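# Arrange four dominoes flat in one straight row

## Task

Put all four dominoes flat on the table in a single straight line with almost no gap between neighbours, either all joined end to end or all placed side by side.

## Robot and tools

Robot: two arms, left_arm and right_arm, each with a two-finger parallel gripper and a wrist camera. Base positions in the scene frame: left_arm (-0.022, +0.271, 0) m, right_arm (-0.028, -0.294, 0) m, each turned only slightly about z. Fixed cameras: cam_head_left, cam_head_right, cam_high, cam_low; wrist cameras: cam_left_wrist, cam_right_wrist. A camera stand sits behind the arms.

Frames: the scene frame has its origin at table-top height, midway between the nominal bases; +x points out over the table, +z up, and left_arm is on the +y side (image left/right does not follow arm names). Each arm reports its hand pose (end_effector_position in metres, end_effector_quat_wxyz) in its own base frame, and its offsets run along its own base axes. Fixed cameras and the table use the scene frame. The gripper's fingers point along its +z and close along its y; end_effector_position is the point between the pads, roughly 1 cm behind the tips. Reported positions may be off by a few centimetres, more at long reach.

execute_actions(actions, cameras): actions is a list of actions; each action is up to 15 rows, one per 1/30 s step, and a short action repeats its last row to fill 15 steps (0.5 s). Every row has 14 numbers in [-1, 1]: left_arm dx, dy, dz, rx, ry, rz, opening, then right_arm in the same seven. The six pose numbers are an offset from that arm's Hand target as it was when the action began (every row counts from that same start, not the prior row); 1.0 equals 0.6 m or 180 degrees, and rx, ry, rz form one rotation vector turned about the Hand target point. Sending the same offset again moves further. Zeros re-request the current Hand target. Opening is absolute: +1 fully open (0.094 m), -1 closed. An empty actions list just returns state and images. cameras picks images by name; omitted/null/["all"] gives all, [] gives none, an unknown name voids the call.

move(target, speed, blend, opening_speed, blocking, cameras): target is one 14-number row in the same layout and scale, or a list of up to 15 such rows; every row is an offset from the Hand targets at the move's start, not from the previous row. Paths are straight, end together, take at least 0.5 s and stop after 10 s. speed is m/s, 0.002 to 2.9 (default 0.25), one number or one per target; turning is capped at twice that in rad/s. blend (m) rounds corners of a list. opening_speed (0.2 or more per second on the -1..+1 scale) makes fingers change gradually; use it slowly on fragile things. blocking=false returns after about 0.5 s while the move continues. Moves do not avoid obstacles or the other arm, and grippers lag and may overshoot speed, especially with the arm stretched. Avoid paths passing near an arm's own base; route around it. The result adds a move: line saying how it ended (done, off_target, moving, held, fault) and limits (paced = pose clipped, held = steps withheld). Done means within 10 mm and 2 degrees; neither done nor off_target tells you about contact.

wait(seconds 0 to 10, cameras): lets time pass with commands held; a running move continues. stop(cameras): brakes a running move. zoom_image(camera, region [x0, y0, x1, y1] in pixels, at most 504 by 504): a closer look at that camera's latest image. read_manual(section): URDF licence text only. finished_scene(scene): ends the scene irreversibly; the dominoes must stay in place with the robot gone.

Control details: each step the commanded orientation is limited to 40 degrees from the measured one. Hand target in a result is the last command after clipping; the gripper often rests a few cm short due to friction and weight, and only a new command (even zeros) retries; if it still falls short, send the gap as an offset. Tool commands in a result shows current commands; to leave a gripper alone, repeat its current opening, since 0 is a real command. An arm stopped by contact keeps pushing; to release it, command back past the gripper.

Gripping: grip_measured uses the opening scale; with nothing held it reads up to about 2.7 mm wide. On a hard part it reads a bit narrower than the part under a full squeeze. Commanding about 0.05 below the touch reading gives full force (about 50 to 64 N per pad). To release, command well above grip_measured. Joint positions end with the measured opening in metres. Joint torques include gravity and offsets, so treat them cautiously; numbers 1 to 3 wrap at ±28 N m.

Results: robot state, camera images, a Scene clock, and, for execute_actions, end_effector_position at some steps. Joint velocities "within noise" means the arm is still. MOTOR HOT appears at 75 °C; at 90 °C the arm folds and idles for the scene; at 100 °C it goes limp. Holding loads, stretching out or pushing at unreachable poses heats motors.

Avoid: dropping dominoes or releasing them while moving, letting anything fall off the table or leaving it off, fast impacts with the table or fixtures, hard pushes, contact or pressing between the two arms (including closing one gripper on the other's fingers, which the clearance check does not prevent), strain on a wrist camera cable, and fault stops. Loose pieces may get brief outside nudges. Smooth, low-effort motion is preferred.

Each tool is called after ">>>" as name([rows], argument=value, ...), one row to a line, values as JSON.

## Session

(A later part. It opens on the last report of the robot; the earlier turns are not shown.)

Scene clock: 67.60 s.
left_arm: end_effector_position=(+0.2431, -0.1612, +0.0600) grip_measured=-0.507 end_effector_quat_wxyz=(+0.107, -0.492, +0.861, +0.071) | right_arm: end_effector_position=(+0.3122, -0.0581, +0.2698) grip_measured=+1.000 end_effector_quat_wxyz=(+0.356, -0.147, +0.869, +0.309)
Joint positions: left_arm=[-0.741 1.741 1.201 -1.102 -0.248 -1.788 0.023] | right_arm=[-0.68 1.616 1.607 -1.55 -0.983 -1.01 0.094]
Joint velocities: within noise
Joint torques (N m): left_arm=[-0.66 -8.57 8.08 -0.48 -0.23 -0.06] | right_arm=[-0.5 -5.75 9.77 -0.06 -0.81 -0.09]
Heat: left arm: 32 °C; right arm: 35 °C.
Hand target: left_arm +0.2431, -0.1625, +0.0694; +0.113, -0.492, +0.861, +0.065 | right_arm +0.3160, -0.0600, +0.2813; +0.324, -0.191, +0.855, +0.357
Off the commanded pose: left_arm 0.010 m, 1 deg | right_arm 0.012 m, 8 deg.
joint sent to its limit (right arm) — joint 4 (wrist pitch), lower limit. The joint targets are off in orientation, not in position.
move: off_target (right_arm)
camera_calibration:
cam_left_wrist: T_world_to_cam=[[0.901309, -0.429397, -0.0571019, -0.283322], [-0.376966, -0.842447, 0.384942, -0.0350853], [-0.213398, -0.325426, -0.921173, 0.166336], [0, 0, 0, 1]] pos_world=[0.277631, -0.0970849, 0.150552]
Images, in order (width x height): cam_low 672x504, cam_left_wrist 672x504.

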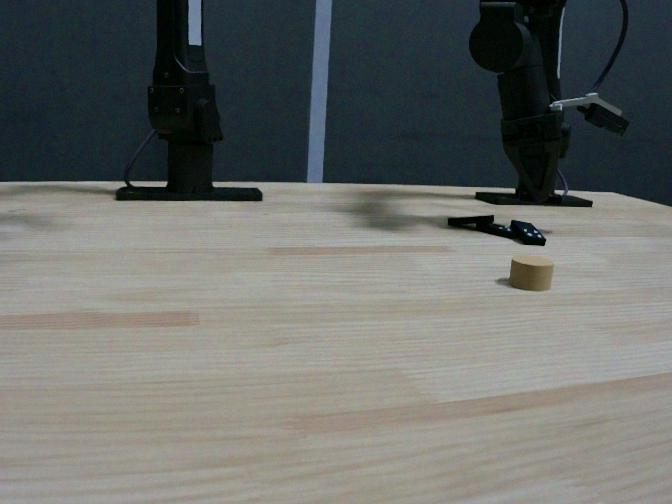

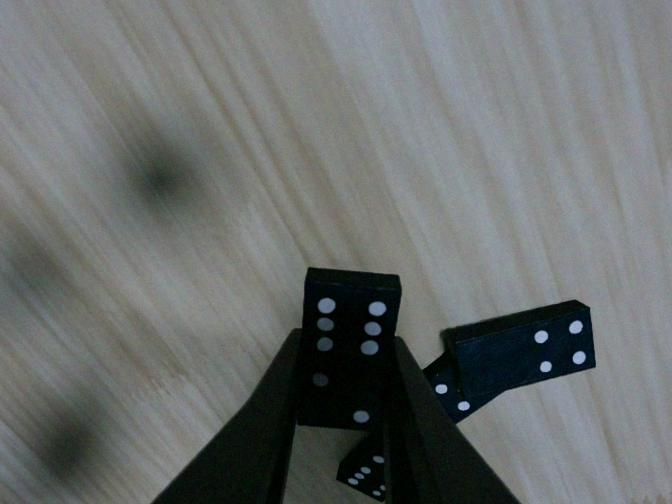

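>>> move(target=[0.328,0.271,0.04,0,0,-0.3306,-0.8,0,0,0,0,0,0,1], speed=0.2)

Scene clock: 76.00 s.
left_arm: end_effector_position=(+0.4377, +0.0012, +0.1001) grip_measured=-0.507 end_effector_quat_wxyz=(+0.142, -0.002, +0.990, +0.003) | right_arm: end_effector_position=(+0.3122, -0.0581, +0.2698) grip_measured=+1.000 end_effector_quat_wxyz=(+0.356, -0.147, +0.869, +0.309)
Joint positions: left_arm=[-0.003 1.944 1.608 -0.95 -0.008 -0.006 0.023] | right_arm=[-0.68 1.616 1.607 -1.55 -0.983 -1.01 0.094]
Joint velocities: within noise
Joint torques (N m): left_arm=[0.02 -7.38 10 0.27 0.06 0.05] | right_arm=[-0.39 -5.71 9.84 -0.06 -0.8 -0.1]
Heat: left arm: 32 °C; right arm: 35 °C.
Hand target: left_arm +0.4398, +0.0002, +0.0935; +0.131, +0.000, +0.991, +0.000 | right_arm +0.3160, -0.0600, +0.2813; +0.324, -0.191, +0.855, +0.358
Off the commanded pose: left_arm 0.007 m, 1 deg | right_arm 0.012 m, 8 deg.
joint sent to its limit (right arm) — joint 4 (wrist pitch), lower limit. The joint targets are off in orientation, not in position.
move: off_target (right_arm)
camera_calibration:
cam_left_wrist: T_world_to_cam=[[0.092907, -0.994681, -0.0444639, -0.0334077], [-0.927275, -0.102704, 0.360019, 0.402084], [-0.36267, 0.00778198, -0.931885, 0.363707], [0, 0, 0, 1]] pos_world=[0.507852, 0.00523543, 0.19269]
cam_right_wrist: T_world_to_cam=[[0.575692, -0.711626, -0.4027, -0.109595], [-0.817502, -0.510829, -0.265979, 0.330252], [-0.0164336, 0.48233, -0.875835, 0.372708], [0, 0, 0, 1]] pos_world=[0.339199, -0.089057, 0.370137]

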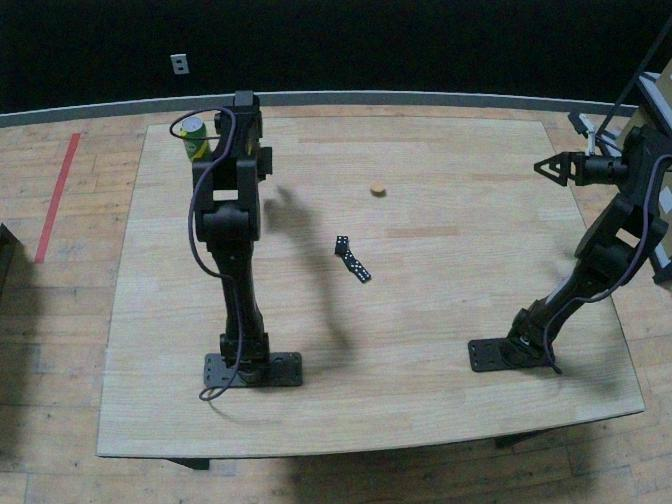

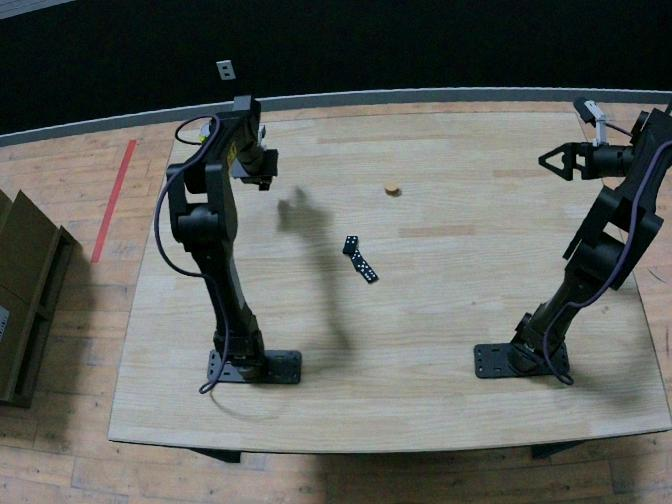

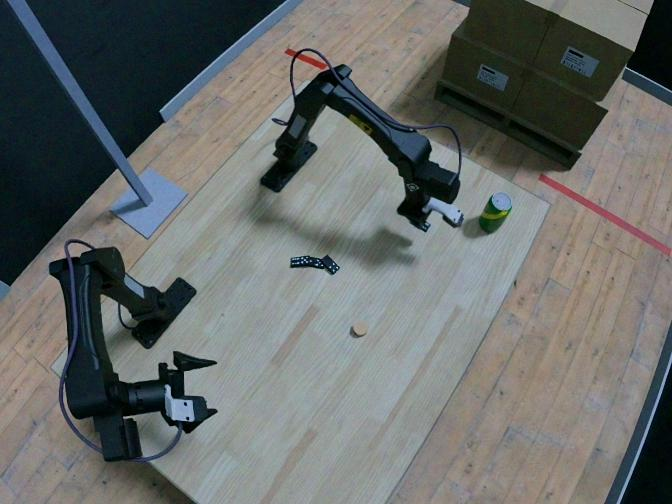

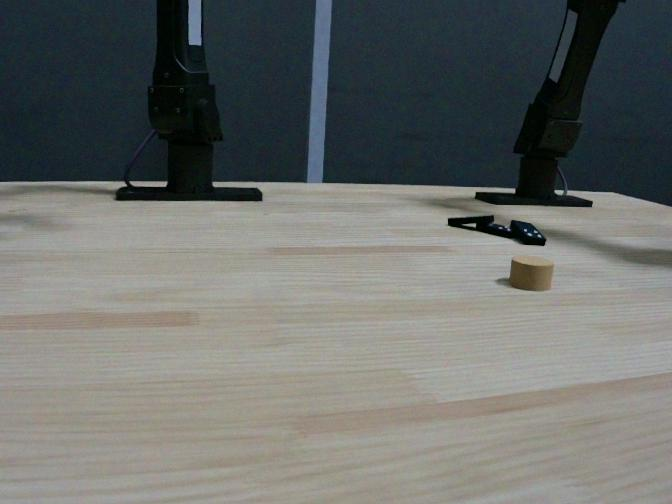

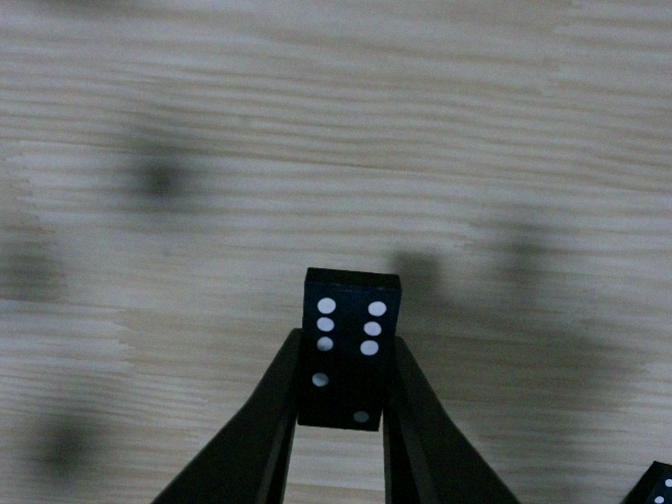

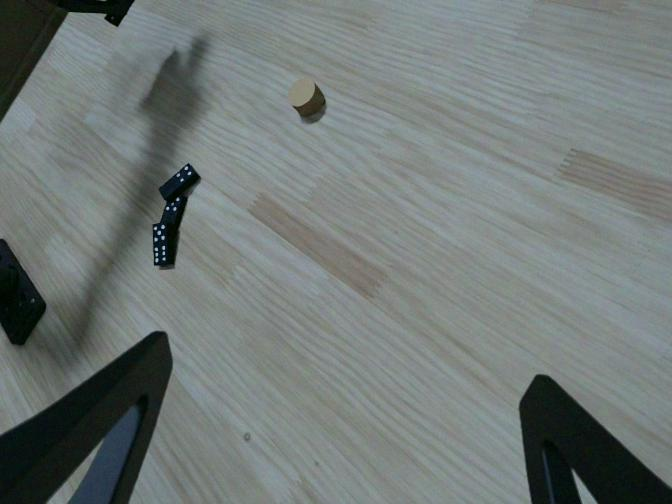

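>>> move([
  [0,0,-0.108,0,0,0,-0.8,0,0,0,0,0,0,1],
  [0,0,-0.13,0,0,0,-0.8,0,0,0,0,0,0,1],
], speed=[0.1,0.02], cameras=["cam_left_wrist","cam_low"])

Scene clock: 79.60 s.
left_arm: end_effector_position=(+0.4442, +0.0011, +0.0322) grip_measured=-0.507 end_effector_quat_wxyz=(+0.147, -0.002, +0.989, +0.003) | right_arm: end_effector_position=(+0.3122, -0.0581, +0.2698) grip_measured=+1.000 end_effector_quat_wxyz=(+0.356, -0.147, +0.869, +0.309)
Joint positions: left_arm=[-0.003 2.016 1.433 -0.691 -0.008 -0.006 0.023] | right_arm=[-0.68 1.616 1.607 -1.55 -0.983 -1.01 0.094]
Joint velocities: within noise
Joint torques (N m): left_arm=[0.03 -7.71 6.16 0.54 0.06 0.05] | right_arm=[-0.42 -5.78 9.8 -0.07 -0.81 -0.11]
Heat: left arm: 33 °C; right arm: 35 °C.
Hand target: left_arm +0.4397, +0.0002, +0.0153; +0.130, +0.000, +0.991, +0.000 | right_arm +0.3160, -0.0600, +0.2813; +0.324, -0.191, +0.855, +0.358
Off the commanded pose: left_arm 0.017 m, 2 deg | right_arm 0.012 m, 8 deg.
joint sent to its limit (right arm) — joint 4 (wrist pitch), lower limit. The joint targets are off in orientation, not in position.
move: off_target (left_arm, right_arm)
camera_calibration:
cam_left_wrist: T_world_to_cam=[[0.0924586, -0.994772, -0.0433711, -0.0369269], [-0.931035, -0.101813, 0.350441, 0.434638], [-0.353024, 0.00797872, -0.93558, 0.298654], [0, 0, 0, 1]] pos_world=[0.513509, 0.00513524, 0.125499]
Images, in order (width x height): cam_low 672x504, cam_left_wrist 672x504.

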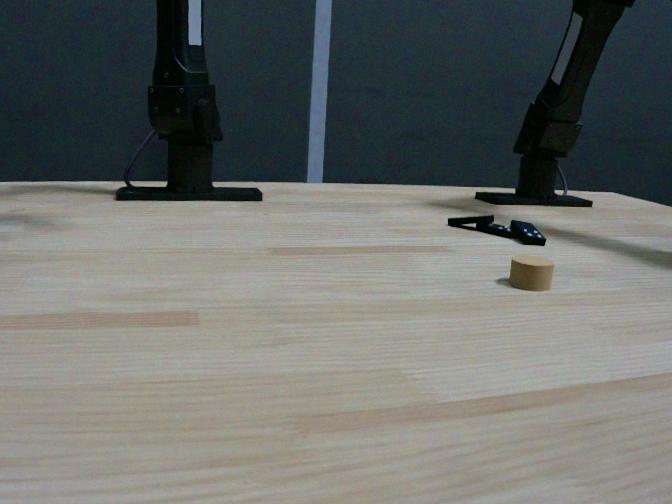

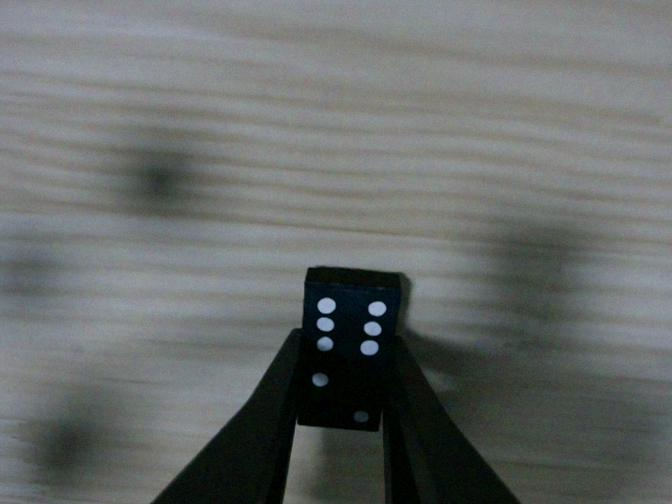

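>>> move(target=[-0.003,0,-0.012,0,0,0,-0.8,0,0,0,0,0,0,1], speed=0.02, cameras=["cam_left_wrist","cam_head_left"])

Scene clock: 81.83 s.
left_arm: end_effector_position=(+0.4445, +0.0011, +0.0281) grip_measured=-0.507 end_effector_quat_wxyz=(+0.152, -0.002, +0.988, +0.003) | right_arm: end_effector_position=(+0.3122, -0.0581, +0.2698) grip_measured=+1.000 end_effector_quat_wxyz=(+0.356, -0.147, +0.869, +0.309)
Joint positions: left_arm=[-0.003 2.016 1.413 -0.663 -0.008 -0.006 0.023] | right_arm=[-0.68 1.616 1.607 -1.55 -0.983 -1.01 0.094]
Joint velocities: within noise
Joint torques (N m): left_arm=[0.03 -7.43 5.7 0.57 0.06 0.05] | right_arm=[-0.44 -5.68 9.74 -0.04 -0.8 -0.12]
Heat: left arm: 32 °C; right arm: 35 °C.
Hand target: left_arm +0.4379, +0.0002, +0.0081; +0.130, +0.000, +0.991, +0.000 | right_arm +0.3160, -0.0600, +0.2813; +0.324, -0.191, +0.855, +0.358
Off the commanded pose: left_arm 0.021 m, 2 deg | right_arm 0.012 m, 8 deg.
joint sent to its limit (right arm) — joint 4 (wrist pitch), lower limit. The joint targets are off in orientation, not in position.
move: off_target (left_arm, right_arm)
camera_calibration:
cam_left_wrist: T_world_to_cam=[[0.0928112, -0.994772, -0.0425984, -0.0373042], [-0.933919, -0.101808, 0.342681, 0.437791], [-0.345227, 0.00797877, -0.938485, 0.291552], [0, 0, 0, 1]] pos_world=[0.512975, 0.00513524, 0.122005]
Images, in order (width x height): cam_head_left 672x504, cam_left_wrist 672x504.

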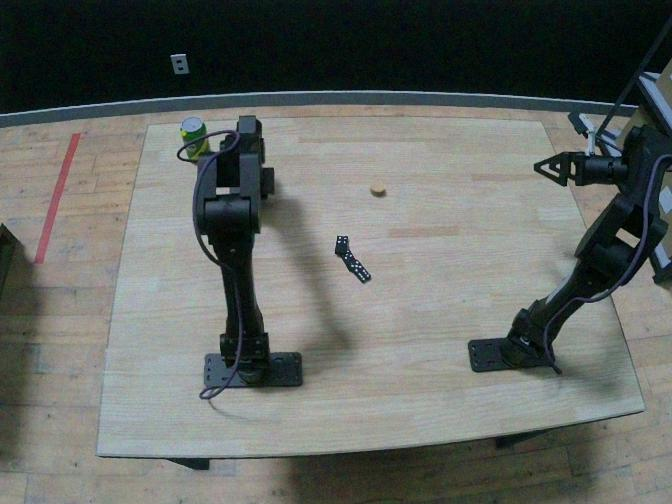

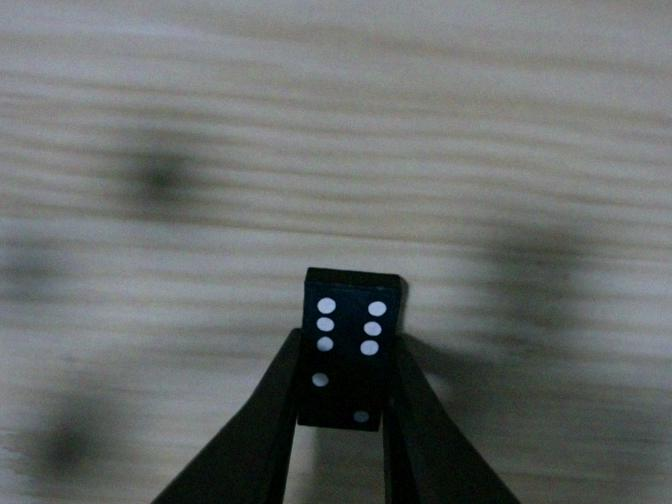

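>>> move(target=[-0.003,0,-0.014,0,0,0,-0.8,0,0,0,0,0,0,1], speed=0.02, cameras=["cam_left_wrist","cam_head_left"])

Scene clock: 83.67 s.
left_arm: end_effector_position=(+0.4442, +0.0011, +0.0261) grip_measured=-0.507 end_effector_quat_wxyz=(+0.153, -0.002, +0.988, +0.003) | right_arm: end_effector_position=(+0.3122, -0.0581, +0.2698) grip_measured=+1.000 end_effector_quat_wxyz=(+0.356, -0.147, +0.869, +0.309)
Joint positions: left_arm=[-0.003 2.016 1.404 -0.652 -0.008 -0.006 0.023] | right_arm=[-0.68 1.616 1.607 -1.55 -0.983 -1.01 0.094]
Joint velocities: within noise
Joint torques (N m): left_arm=[0.03 -7.06 4.18 0.83 0.05 0.05] | right_arm=[-0.5 -5.68 9.73 -0.07 -0.83 -0.11]
Heat: left arm: 32 °C; right arm: 35 °C.
Hand target: left_arm +0.4361, +0.0002, -0.0003; +0.130, +0.000, +0.991, +0.000 | right_arm +0.3160, -0.0600, +0.2813; +0.324, -0.191, +0.855, +0.358
Off the commanded pose: left_arm 0.028 m, 3 deg | right_arm 0.012 m, 8 deg.
joint sent to its limit (right arm) — joint 4 (wrist pitch), lower limit. The joint targets are off in orientation, not in position.
move: off_target (left_arm, right_arm)
camera_calibration:
cam_left_wrist: T_world_to_cam=[[0.0929432, -0.994773, -0.042287, -0.0374381], [-0.934715, -0.101806, 0.340504, 0.438601], [-0.343029, 0.00787879, -0.939292, 0.288659], [0, 0, 0, 1]] pos_world=[0.512465, 0.00513566, 0.120207]
Images, in order (width x height): cam_head_left 672x504, cam_left_wrist 672x504.

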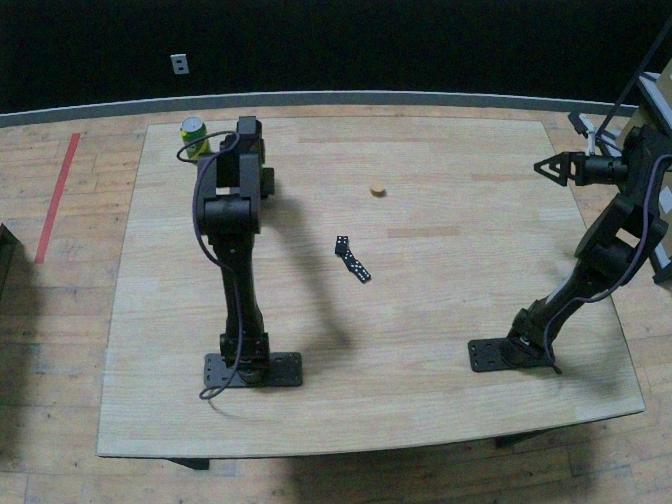

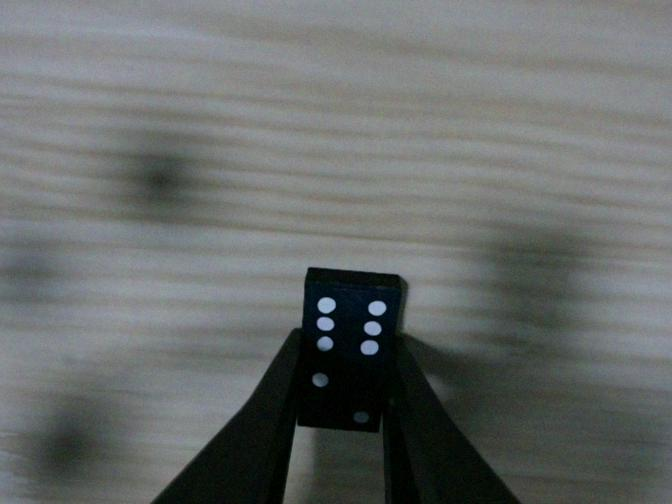

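>>> move(target=[0.004,0,0.012,0,0,0,-0.8,0,0,0,0,0,0,1], speed=0.03, cameras=["cam_left_wrist"])

>>> move(target=[0,0,0,0,0,0,-0.25,0,0,0,0,0,0,1], opening_speed=0.3, cameras=["cam_left_wrist"])

>>> move(target=[-0.02,0,0.12,0,0,0,-0.25,0,0,0,0,0,0,1], speed=0.08)

Scene clock: 86.97 s.
left_arm: end_effector_position=(+0.4441, +0.0011, +0.0261) grip_measured=-0.507 end_effector_quat_wxyz=(+0.152, -0.002, +0.988, +0.003) | right_arm: end_effector_position=(+0.3122, -0.0581, +0.2698) grip_measured=+1.000 end_effector_quat_wxyz=(+0.356, -0.148, +0.869, +0.309)
Joint positions: left_arm=[-0.003 2.016 1.404 -0.652 -0.008 -0.006 0.023] | right_arm=[-0.68 1.616 1.607 -1.55 -0.983 -1.01 0.094]
Joint velocities: within noise
Joint torques (N m): left_arm=[0.02 -7.13 6.56 0.52 0.05 0.05] | right_arm=[-0.46 -5.63 9.78 -0.05 -0.82 -0.11]
Heat: left arm: 32 °C; right arm: 35 °C.
Hand target: left_arm +0.4385, +0.0002, +0.0069; +0.130, +0.000, +0.991, +0.000 | right_arm +0.3160, -0.0600, +0.2813; +0.324, -0.191, +0.855, +0.357
Off the commanded pose: left_arm 0.020 m, 3 deg | right_arm 0.012 m, 8 deg.
joint sent to its limit (right arm) — joint 4 (wrist pitch), lower limit. The joint targets are off in orientation, not in position.
move: off_target (left_arm, right_arm)
camera_calibration:
cam_left_wrist: T_world_to_cam=[[0.0929331, -0.994772, -0.0423277, -0.0374232], [-0.934575, -0.101814, 0.340887, 0.438425], [-0.343414, 0.00787873, -0.939151, 0.288712], [0, 0, 0, 1]] pos_world=[0.512367, 0.00513565, 0.120107]
Images, in order (width x height): cam_left_wrist 672x504.

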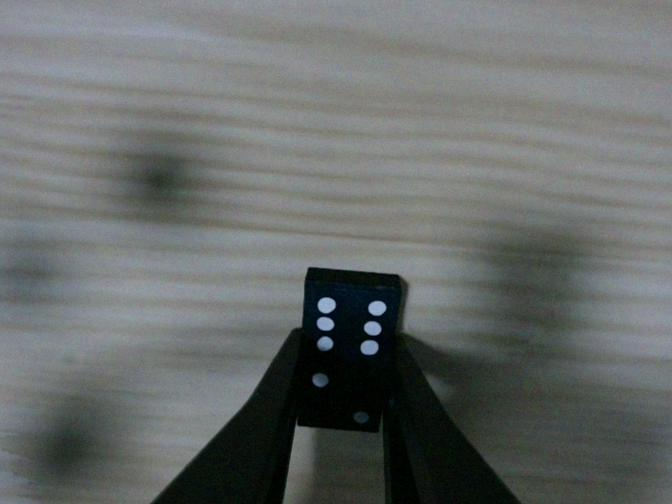

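Scene clock: 89.00 s.
left_arm: end_effector_position=(+0.4467, +0.0011, +0.0269) grip_measured=-0.252 end_effector_quat_wxyz=(+0.158, -0.002, +0.987, +0.003) | right_arm: end_effector_position=(+0.3122, -0.0581, +0.2698) grip_measured=+1.000 end_effector_quat_wxyz=(+0.356, -0.148, +0.869, +0.309)
Joint positions: left_arm=[-0.003 2.016 1.404 -0.641 -0.008 -0.005 0.035] | right_arm=[-0.68 1.616 1.607 -1.55 -0.983 -1.01 0.094]
Joint velocities: within noise
Joint torques (N m): left_arm=[0.03 -7.16 6.6 0.42 0.05 0.05] | right_arm=[-0.49 -5.71 9.81 -0.06 -0.81 -0.11]
Heat: left arm: 32 °C; right arm: 35 °C.
Hand target: left_arm +0.4385, +0.0003, +0.0069; +0.130, +0.000, +0.991, +0.001 | right_arm +0.3160, -0.0600, +0.2813; +0.324, -0.191, +0.855, +0.357
Off the commanded pose: left_arm 0.022 m, 3 deg | right_arm 0.012 m, 8 deg.
joint sent to its limit (right arm) — joint 4 (wrist pitch), lower limit. The joint targets are off in orientation, not in position.
move: off_target (left_arm, right_arm)
camera_calibration:
cam_left_wrist: T_world_to_cam=[[0.0930293, -0.994802, -0.0414143, -0.0377603], [-0.938212, -0.10151, 0.330838, 0.442412], [-0.333322, 0.0080778, -0.942778, 0.286011], [0, 0, 0, 1]] pos_world=[0.513922, 0.00503504, 0.121715]
Images, in order (width x height): cam_left_wrist 672x504.

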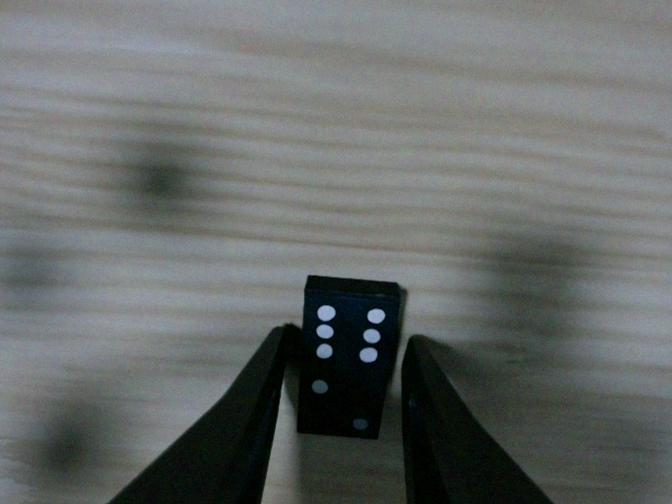

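Scene clock: 90.63 s.
left_arm: end_effector_position=(+0.4236, +0.0012, +0.0636) grip_measured=-0.252 end_effector_quat_wxyz=(+0.116, -0.002, +0.993, +0.003) | right_arm: end_effector_position=(+0.3122, -0.0581, +0.2698) grip_measured=+1.000 end_effector_quat_wxyz=(+0.356, -0.148, +0.869, +0.309)
Joint positions: left_arm=[-0.003 1.959 1.497 -0.876 -0.008 -0.005 0.035] | right_arm=[-0.68 1.616 1.607 -1.55 -0.983 -1.01 0.094]
Joint velocities: within noise
Joint torques (N m): left_arm=[0.01 -11.48 9.1 0.13 0.05 0.05] | right_arm=[-0.5 -5.78 9.81 -0.04 -0.81 -0.11]
Heat: left arm: 32 °C; right arm: 35 °C.
Hand target: left_arm +0.4265, +0.0003, +0.0790; +0.130, +0.000, +0.991, +0.001 | right_arm +0.3160, -0.0600, +0.2813; +0.324, -0.191, +0.855, +0.357
Off the commanded pose: left_arm 0.016 m, 2 deg | right_arm 0.012 m, 8 deg.
joint sent to its limit (right arm) — joint 4 (wrist pitch), lower limit. The joint targets are off in orientation, not in position.
move: off_target (left_arm, right_arm)
camera_calibration:
cam_left_wrist: T_world_to_cam=[[0.0891973, -0.994789, -0.0493838, -0.0318406], [-0.907165, -0.101611, 0.408321, 0.390599], [-0.411212, 0.00837804, -0.911501, 0.34383], [0, 0, 0, 1]] pos_world=[0.498565, 0.00513374, 0.152339]
cam_right_wrist: T_world_to_cam=[[0.575949, -0.711614, -0.402355, -0.109811], [-0.817325, -0.511032, -0.266133, 0.330231], [-0.0162327, 0.482133, -0.875948, 0.372664], [0, 0, 0, 1]] pos_world=[0.3392, -0.0890579, 0.370137]

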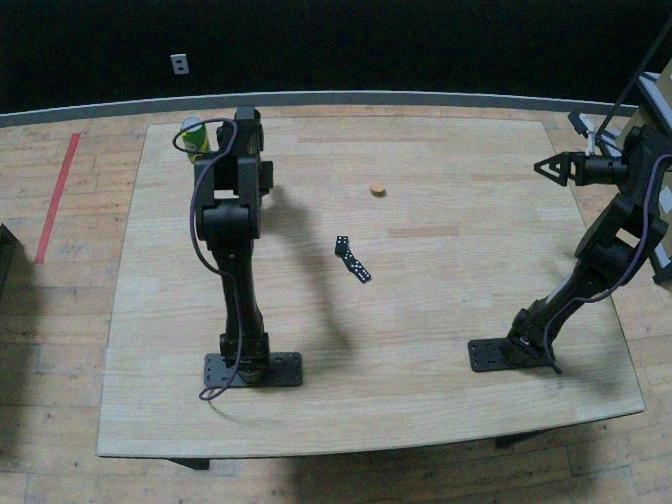

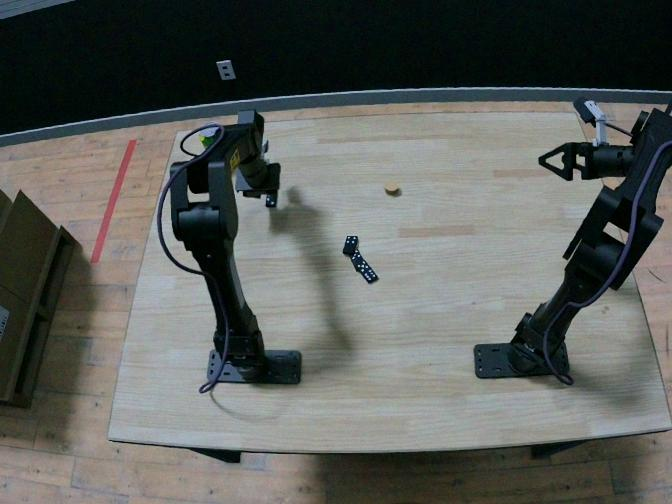

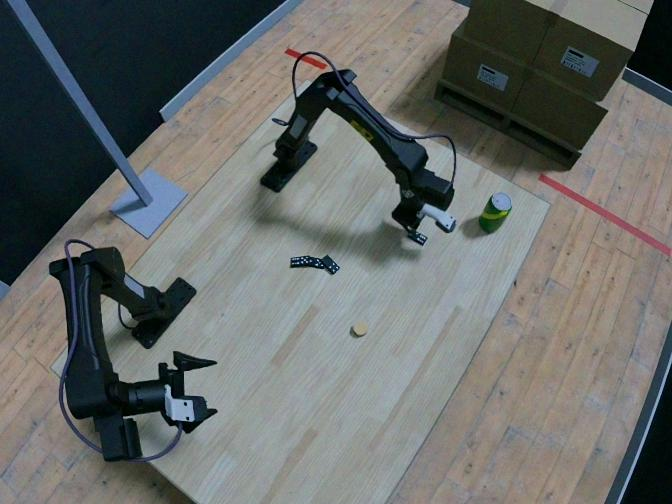

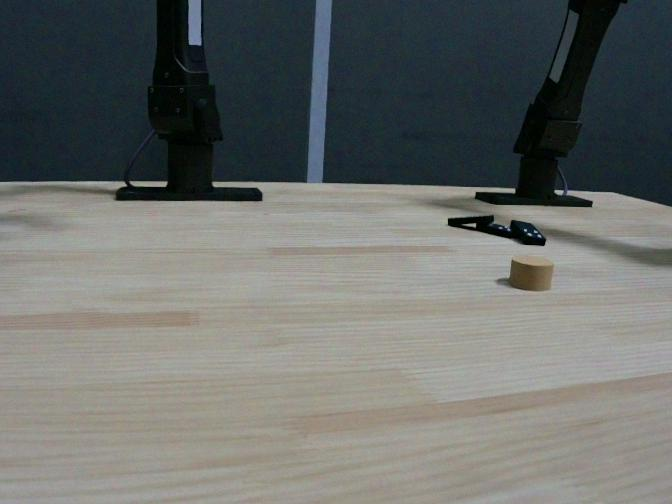

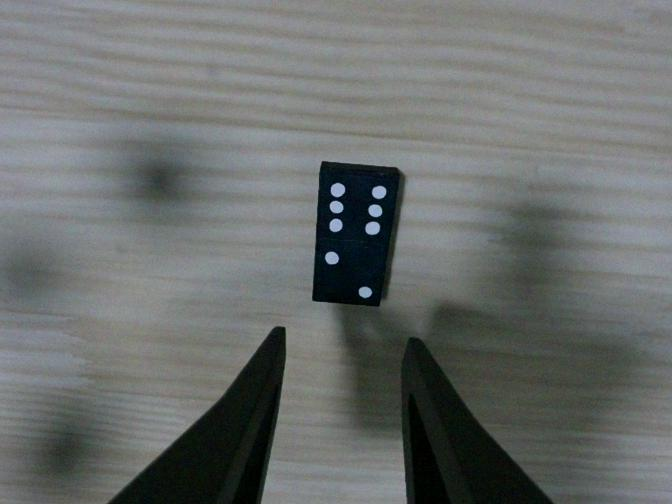

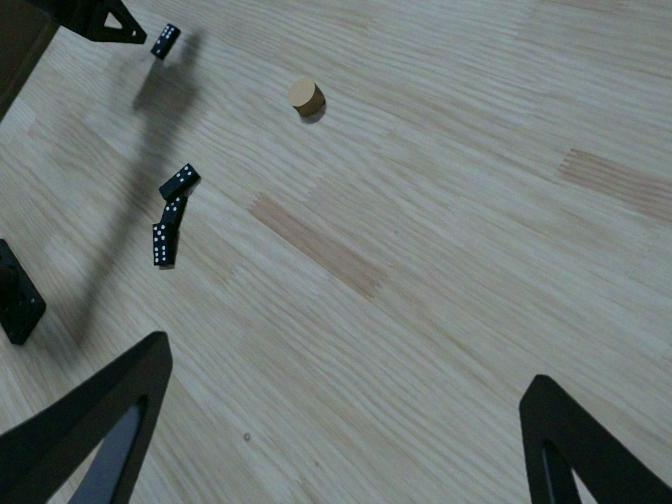

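>>> move(target=[-0.211,-0.344,0.05,0.0036,0.0272,-0.0832,-0.1,0,0,0,0,0,0,1], speed=0.2, cameras=["cam_left_wrist","cam_low"])

>>> zoom_image(camera="cam_left_wrist", region=[200, 130, 500, 400])

Scene clock: 103.70 s.
left_arm: end_effector_position=(+0.2956, -0.2078, +0.0977) grip_measured=-0.102 end_effector_quat_wxyz=(+0.074, +0.136, +0.988, -0.012) | right_arm: end_effector_position=(+0.3122, -0.0581, +0.2698) grip_measured=+1.000 end_effector_quat_wxyz=(+0.356, -0.148, +0.869, +0.309)
Joint positions: left_arm=[-0.641 1.784 1.42 -1.066 -0.051 -0.363 0.042] | right_arm=[-0.68 1.616 1.607 -1.55 -0.983 -1.01 0.094]
Joint velocities: within noise
Joint torques (N m): left_arm=[0.27 -9.18 9.42 0.01 -0.17 -0.06] | right_arm=[-0.42 -5.76 9.78 -0.05 -0.8 -0.1]
Heat: left arm: 32 °C; right arm: 35 °C.
Hand target: left_arm +0.3000, -0.2062, +0.1090; +0.087, +0.130, +0.988, -0.011 | right_arm +0.3160, -0.0600, +0.2813; +0.324, -0.191, +0.855, +0.357
Off the commanded pose: left_arm 0.012 m, 2 deg | right_arm 0.012 m, 8 deg.
joint sent to its limit (right arm) — joint 4 (wrist pitch), lower limit. The joint targets are off in orientation, not in position.
move: off_target (left_arm, right_arm)
camera_calibration:
cam_left_wrist: T_world_to_cam=[[-0.191676, -0.980329, -0.0470633, -0.14082], [-0.863503, 0.145653, 0.482854, 0.270527], [-0.466501, 0.133191, -0.874435, 0.362749], [0, 0, 0, 1]] pos_world=[0.375832, -0.225768, 0.179948]
Images, in order (width x height): cam_low 672x504, cam_left_wrist 672x504.

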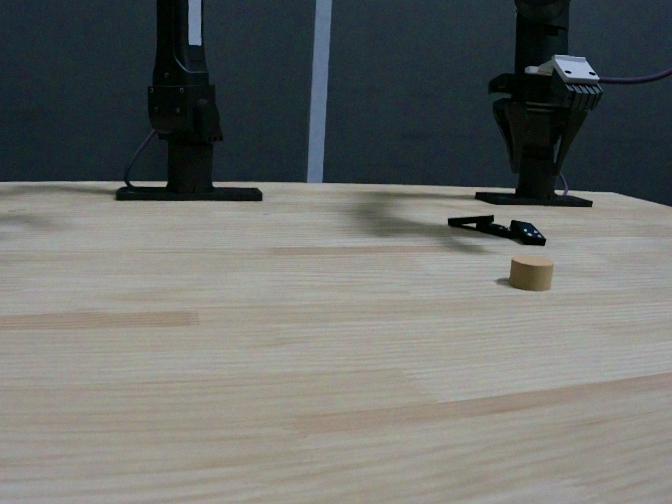

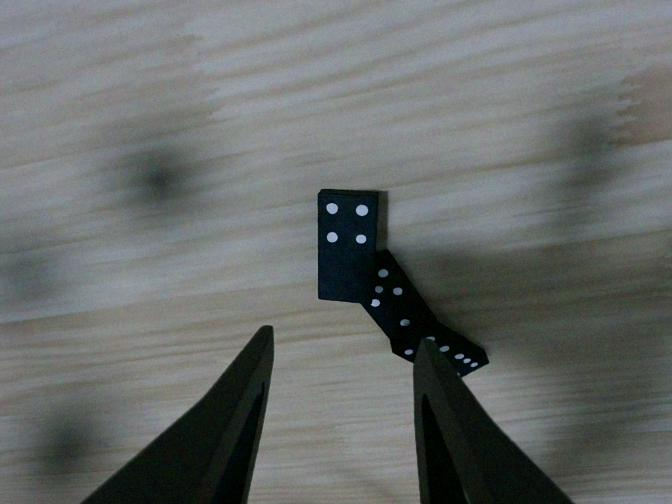

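Scaled by 1.680 from the camera's 672x504 image, which has a finer 960x720 frame.

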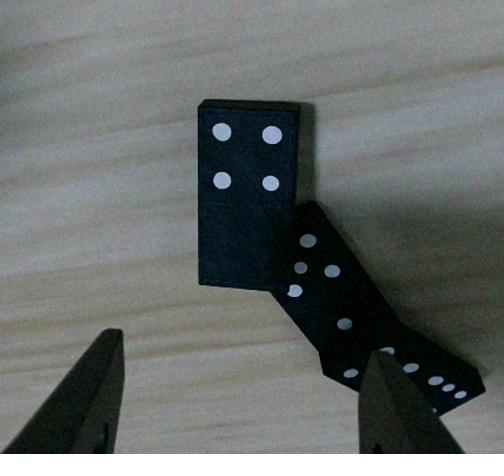

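>>> move(target=[0.0158,-0.006,-0.115,0,0,0.025,-0.15,0,0,0,0,0,0,1], speed=0.1, cameras=["cam_left_wrist","cam_low"])

>>> zoom_image(camera="cam_left_wrist", region=[200, 200, 500, 470])

Scene clock: 111.07 s.
left_arm: end_effector_position=(+0.3088, -0.2150, +0.0508) grip_measured=-0.148 end_effector_quat_wxyz=(+0.094, +0.097, +0.991, -0.020) | right_arm: end_effector_position=(+0.3122, -0.0581, +0.2698) grip_measured=+1.000 end_effector_quat_wxyz=(+0.356, -0.148, +0.869, +0.309)
Joint positions: left_arm=[-0.641 1.841 1.294 -0.842 -0.062 -0.439 0.04] | right_arm=[-0.68 1.616 1.607 -1.55 -0.983 -1.01 0.094]
Joint velocities: within noise
Joint torques (N m): left_arm=[0.38 -6.74 6.28 0.32 -0.19 -0.06] | right_arm=[-0.34 -5.7 9.87 -0.04 -0.82 -0.09]
Heat: left arm: 33 °C; right arm: 35 °C.
Hand target: left_arm +0.3094, -0.2098, +0.0401; +0.088, +0.091, +0.992, -0.008 | right_arm +0.3160, -0.0600, +0.2813; +0.324, -0.191, +0.855, +0.357
Off the commanded pose: left_arm 0.012 m, 2 deg | right_arm 0.012 m, 8 deg.
joint sent to its limit (right arm) — joint 4 (wrist pitch), lower limit. The joint targets are off in orientation, not in position.
move: off_target (left_arm, right_arm)
camera_calibration:
cam_left_wrist: T_world_to_cam=[[-0.114015, -0.993163, -0.0250372, -0.175495], [-0.889229, 0.0907806, 0.448365, 0.303482], [-0.443027, 0.0733843, -0.8935, 0.309779], [0, 0, 0, 1]] pos_world=[0.387096, -0.224579, 0.136323]
Images, in order (width x height): cam_low 672x504, cam_left_wrist 672x504.

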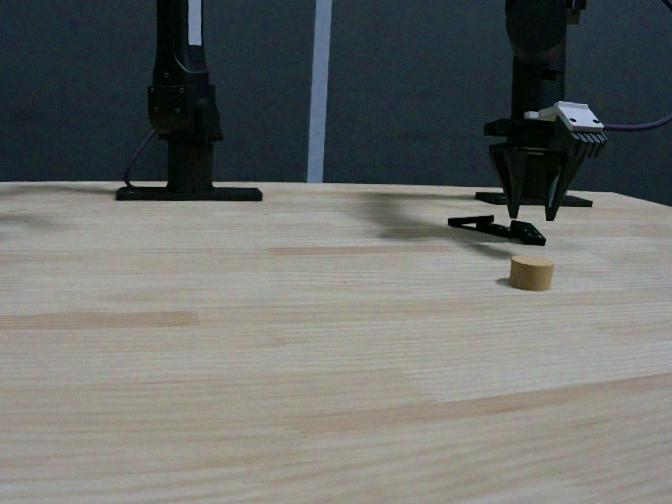

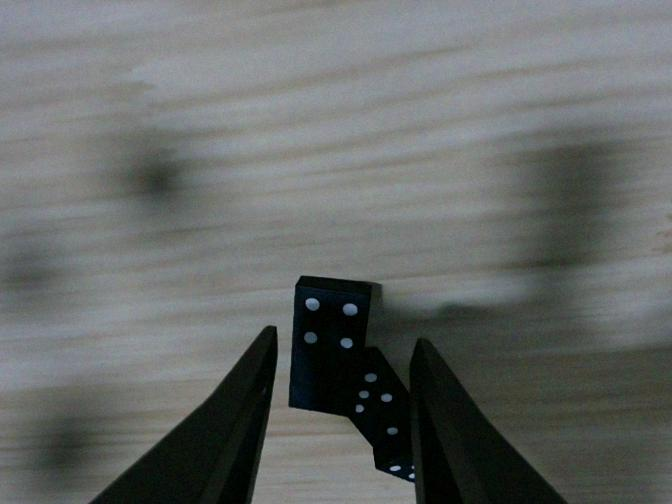

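Scaled by 1.680 from the camera's 672x504 image, which has a finer 960x720 frame.

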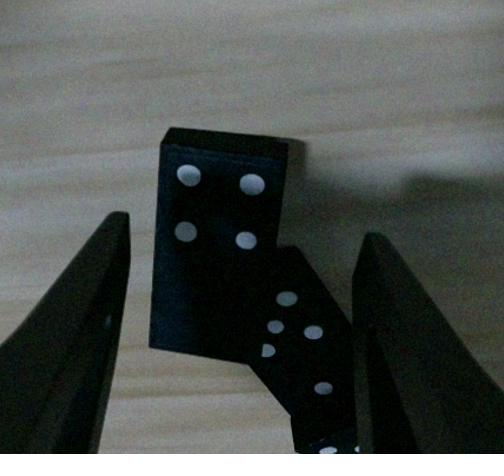

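>>> move([
  [0,0.0067,0,0,0,0,-0.2,0,0,0,0,0,0,1],
  [-0.003,0.0067,-0.042,0,0,0,-0.2,0,0,0,0,0,0,1],
], speed=0.06, cameras=["cam_left_wrist","cam_low"])

>>> zoom_image(camera="cam_left_wrist", region=[200, 200, 500, 470])

Scene clock: 116.73 s.
left_arm: end_effector_position=(+0.3088, -0.2112, +0.0267) grip_measured=-0.198 end_effector_quat_wxyz=(+0.096, +0.093, +0.991, -0.021) | right_arm: end_effector_position=(+0.3122, -0.0581, +0.2698) grip_measured=+1.000 end_effector_quat_wxyz=(+0.356, -0.148, +0.869, +0.309)
Joint positions: left_arm=[-0.633 1.862 1.218 -0.741 -0.063 -0.44 0.038] | right_arm=[-0.68 1.616 1.607 -1.55 -0.983 -1.01 0.094]
Joint velocities: within noise
Joint torques (N m): left_arm=[0.27 -6.56 5.94 0.34 -0.19 0.01] | right_arm=[-0.49 -5.75 9.77 -0.07 -0.8 -0.12]
Heat: left arm: 32 °C; right arm: 35 °C.
Hand target: left_arm +0.3077, -0.2057, +0.0148; +0.088, +0.091, +0.992, -0.007 | right_arm +0.3160, -0.0600, +0.2813; +0.324, -0.191, +0.855, +0.357
Off the commanded pose: left_arm 0.013 m, 2 deg | right_arm 0.012 m, 8 deg.
joint sent to its limit (right arm) — joint 4 (wrist pitch), lower limit. The joint targets are off in orientation, not in position.
move: off_target (left_arm, right_arm)
camera_calibration:
cam_left_wrist: T_world_to_cam=[[-0.105512, -0.994148, -0.0231752, -0.175147], [-0.891543, 0.0842475, 0.445032, 0.31342], [-0.440475, 0.0676177, -0.895215, 0.285931], [0, 0, 0, 1]] pos_world=[0.386893, -0.219861, 0.112429]
Images, in order (width x height): cam_low 672x504, cam_left_wrist 672x504.

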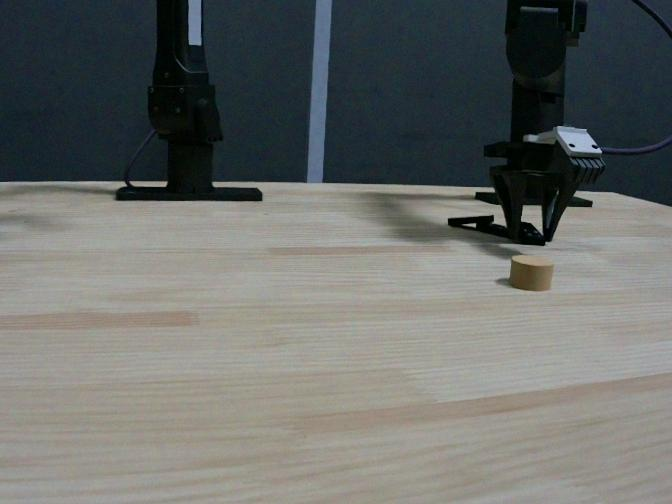

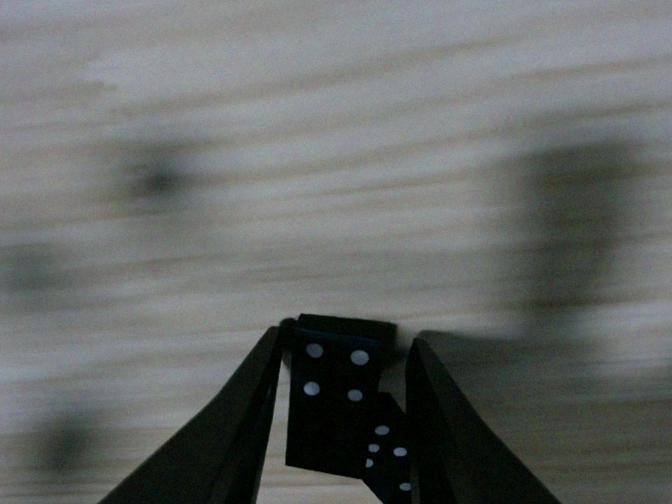

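Scaled by 1.680 from the camera's 672x504 image, which has a finer 960x720 frame.

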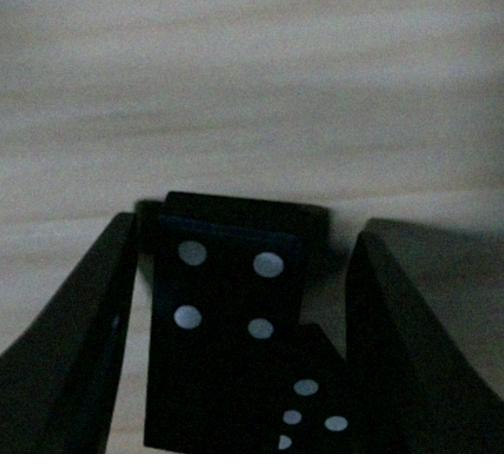

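>>> move([
  [-0.003,0.001,-0.012,0,0,0,-0.2,0,0,0,0,0,0,1],
], speed=0.03, cameras=["cam_left_wrist","cam_low"])

>>> zoom_image(camera="cam_left_wrist", region=[200, 200, 500, 470])

Scene clock: 121.30 s.
left_arm: end_effector_position=(+0.3086, -0.2110, +0.0239) grip_measured=-0.198 end_effector_quat_wxyz=(+0.098, +0.093, +0.991, -0.022) | right_arm: end_effector_position=(+0.3122, -0.0581, +0.2698) grip_measured=+1.000 end_effector_quat_wxyz=(+0.356, -0.148, +0.869, +0.309)
Joint positions: left_arm=[-0.633 1.862 1.205 -0.724 -0.063 -0.44 0.038] | right_arm=[-0.68 1.616 1.607 -1.55 -0.983 -1.01 0.094]
Joint velocities: within noise
Joint torques (N m): left_arm=[0.12 -6.2 4.96 0.5 -0.18 -0.01] | right_arm=[-0.38 -5.68 9.81 -0.07 -0.78 -0.11]
Heat: left arm: 32 °C; right arm: 35 °C.
Hand target: left_arm +0.3058, -0.2050, +0.0076; +0.087, +0.091, +0.992, -0.007 | right_arm +0.3160, -0.0600, +0.2813; +0.324, -0.191, +0.855, +0.357
Off the commanded pose: left_arm 0.018 m, 2 deg | right_arm 0.012 m, 8 deg.
joint sent to its limit (right arm) — joint 4 (wrist pitch), lower limit. The joint targets are off in orientation, not in position.
move: off_target (left_arm, right_arm)
camera_calibration:
cam_left_wrist: T_world_to_cam=[[-0.105347, -0.994206, -0.021382, -0.175126], [-0.893194, 0.0851476, 0.441537, 0.315256], [-0.437158, 0.0656128, -0.896988, 0.281918], [0, 0, 0, 1]] pos_world=[0.386378, -0.219452, 0.109935]
Images, in order (width x height): cam_low 672x504, cam_left_wrist 672x504.

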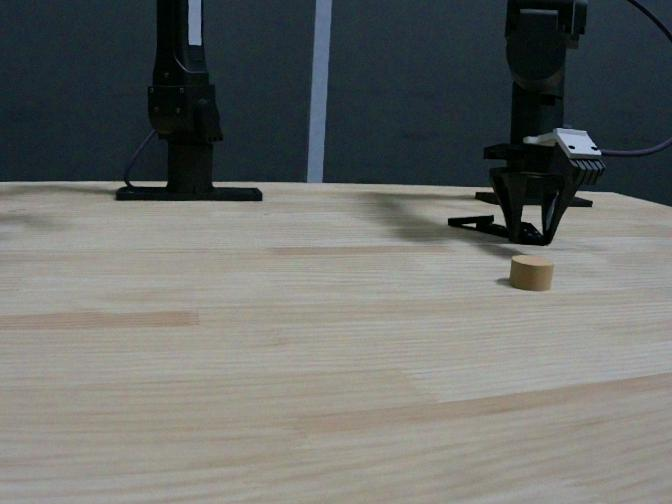

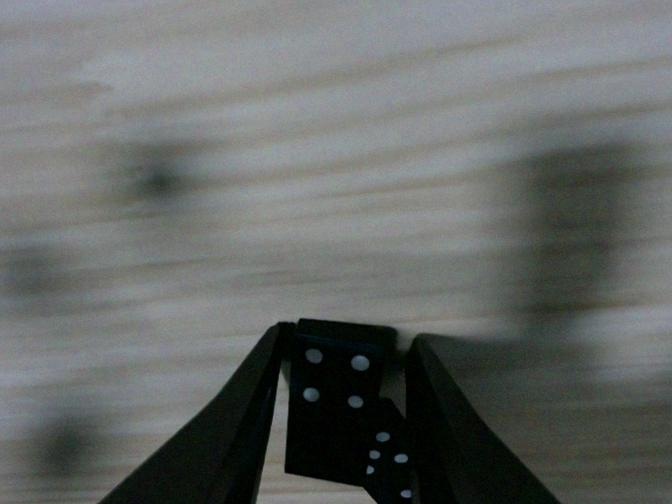

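Scaled by 1.680 from the camera's 672x504 image, which has a finer 960x720 frame.

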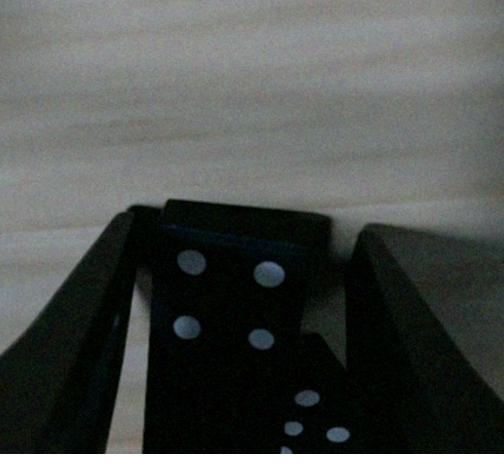

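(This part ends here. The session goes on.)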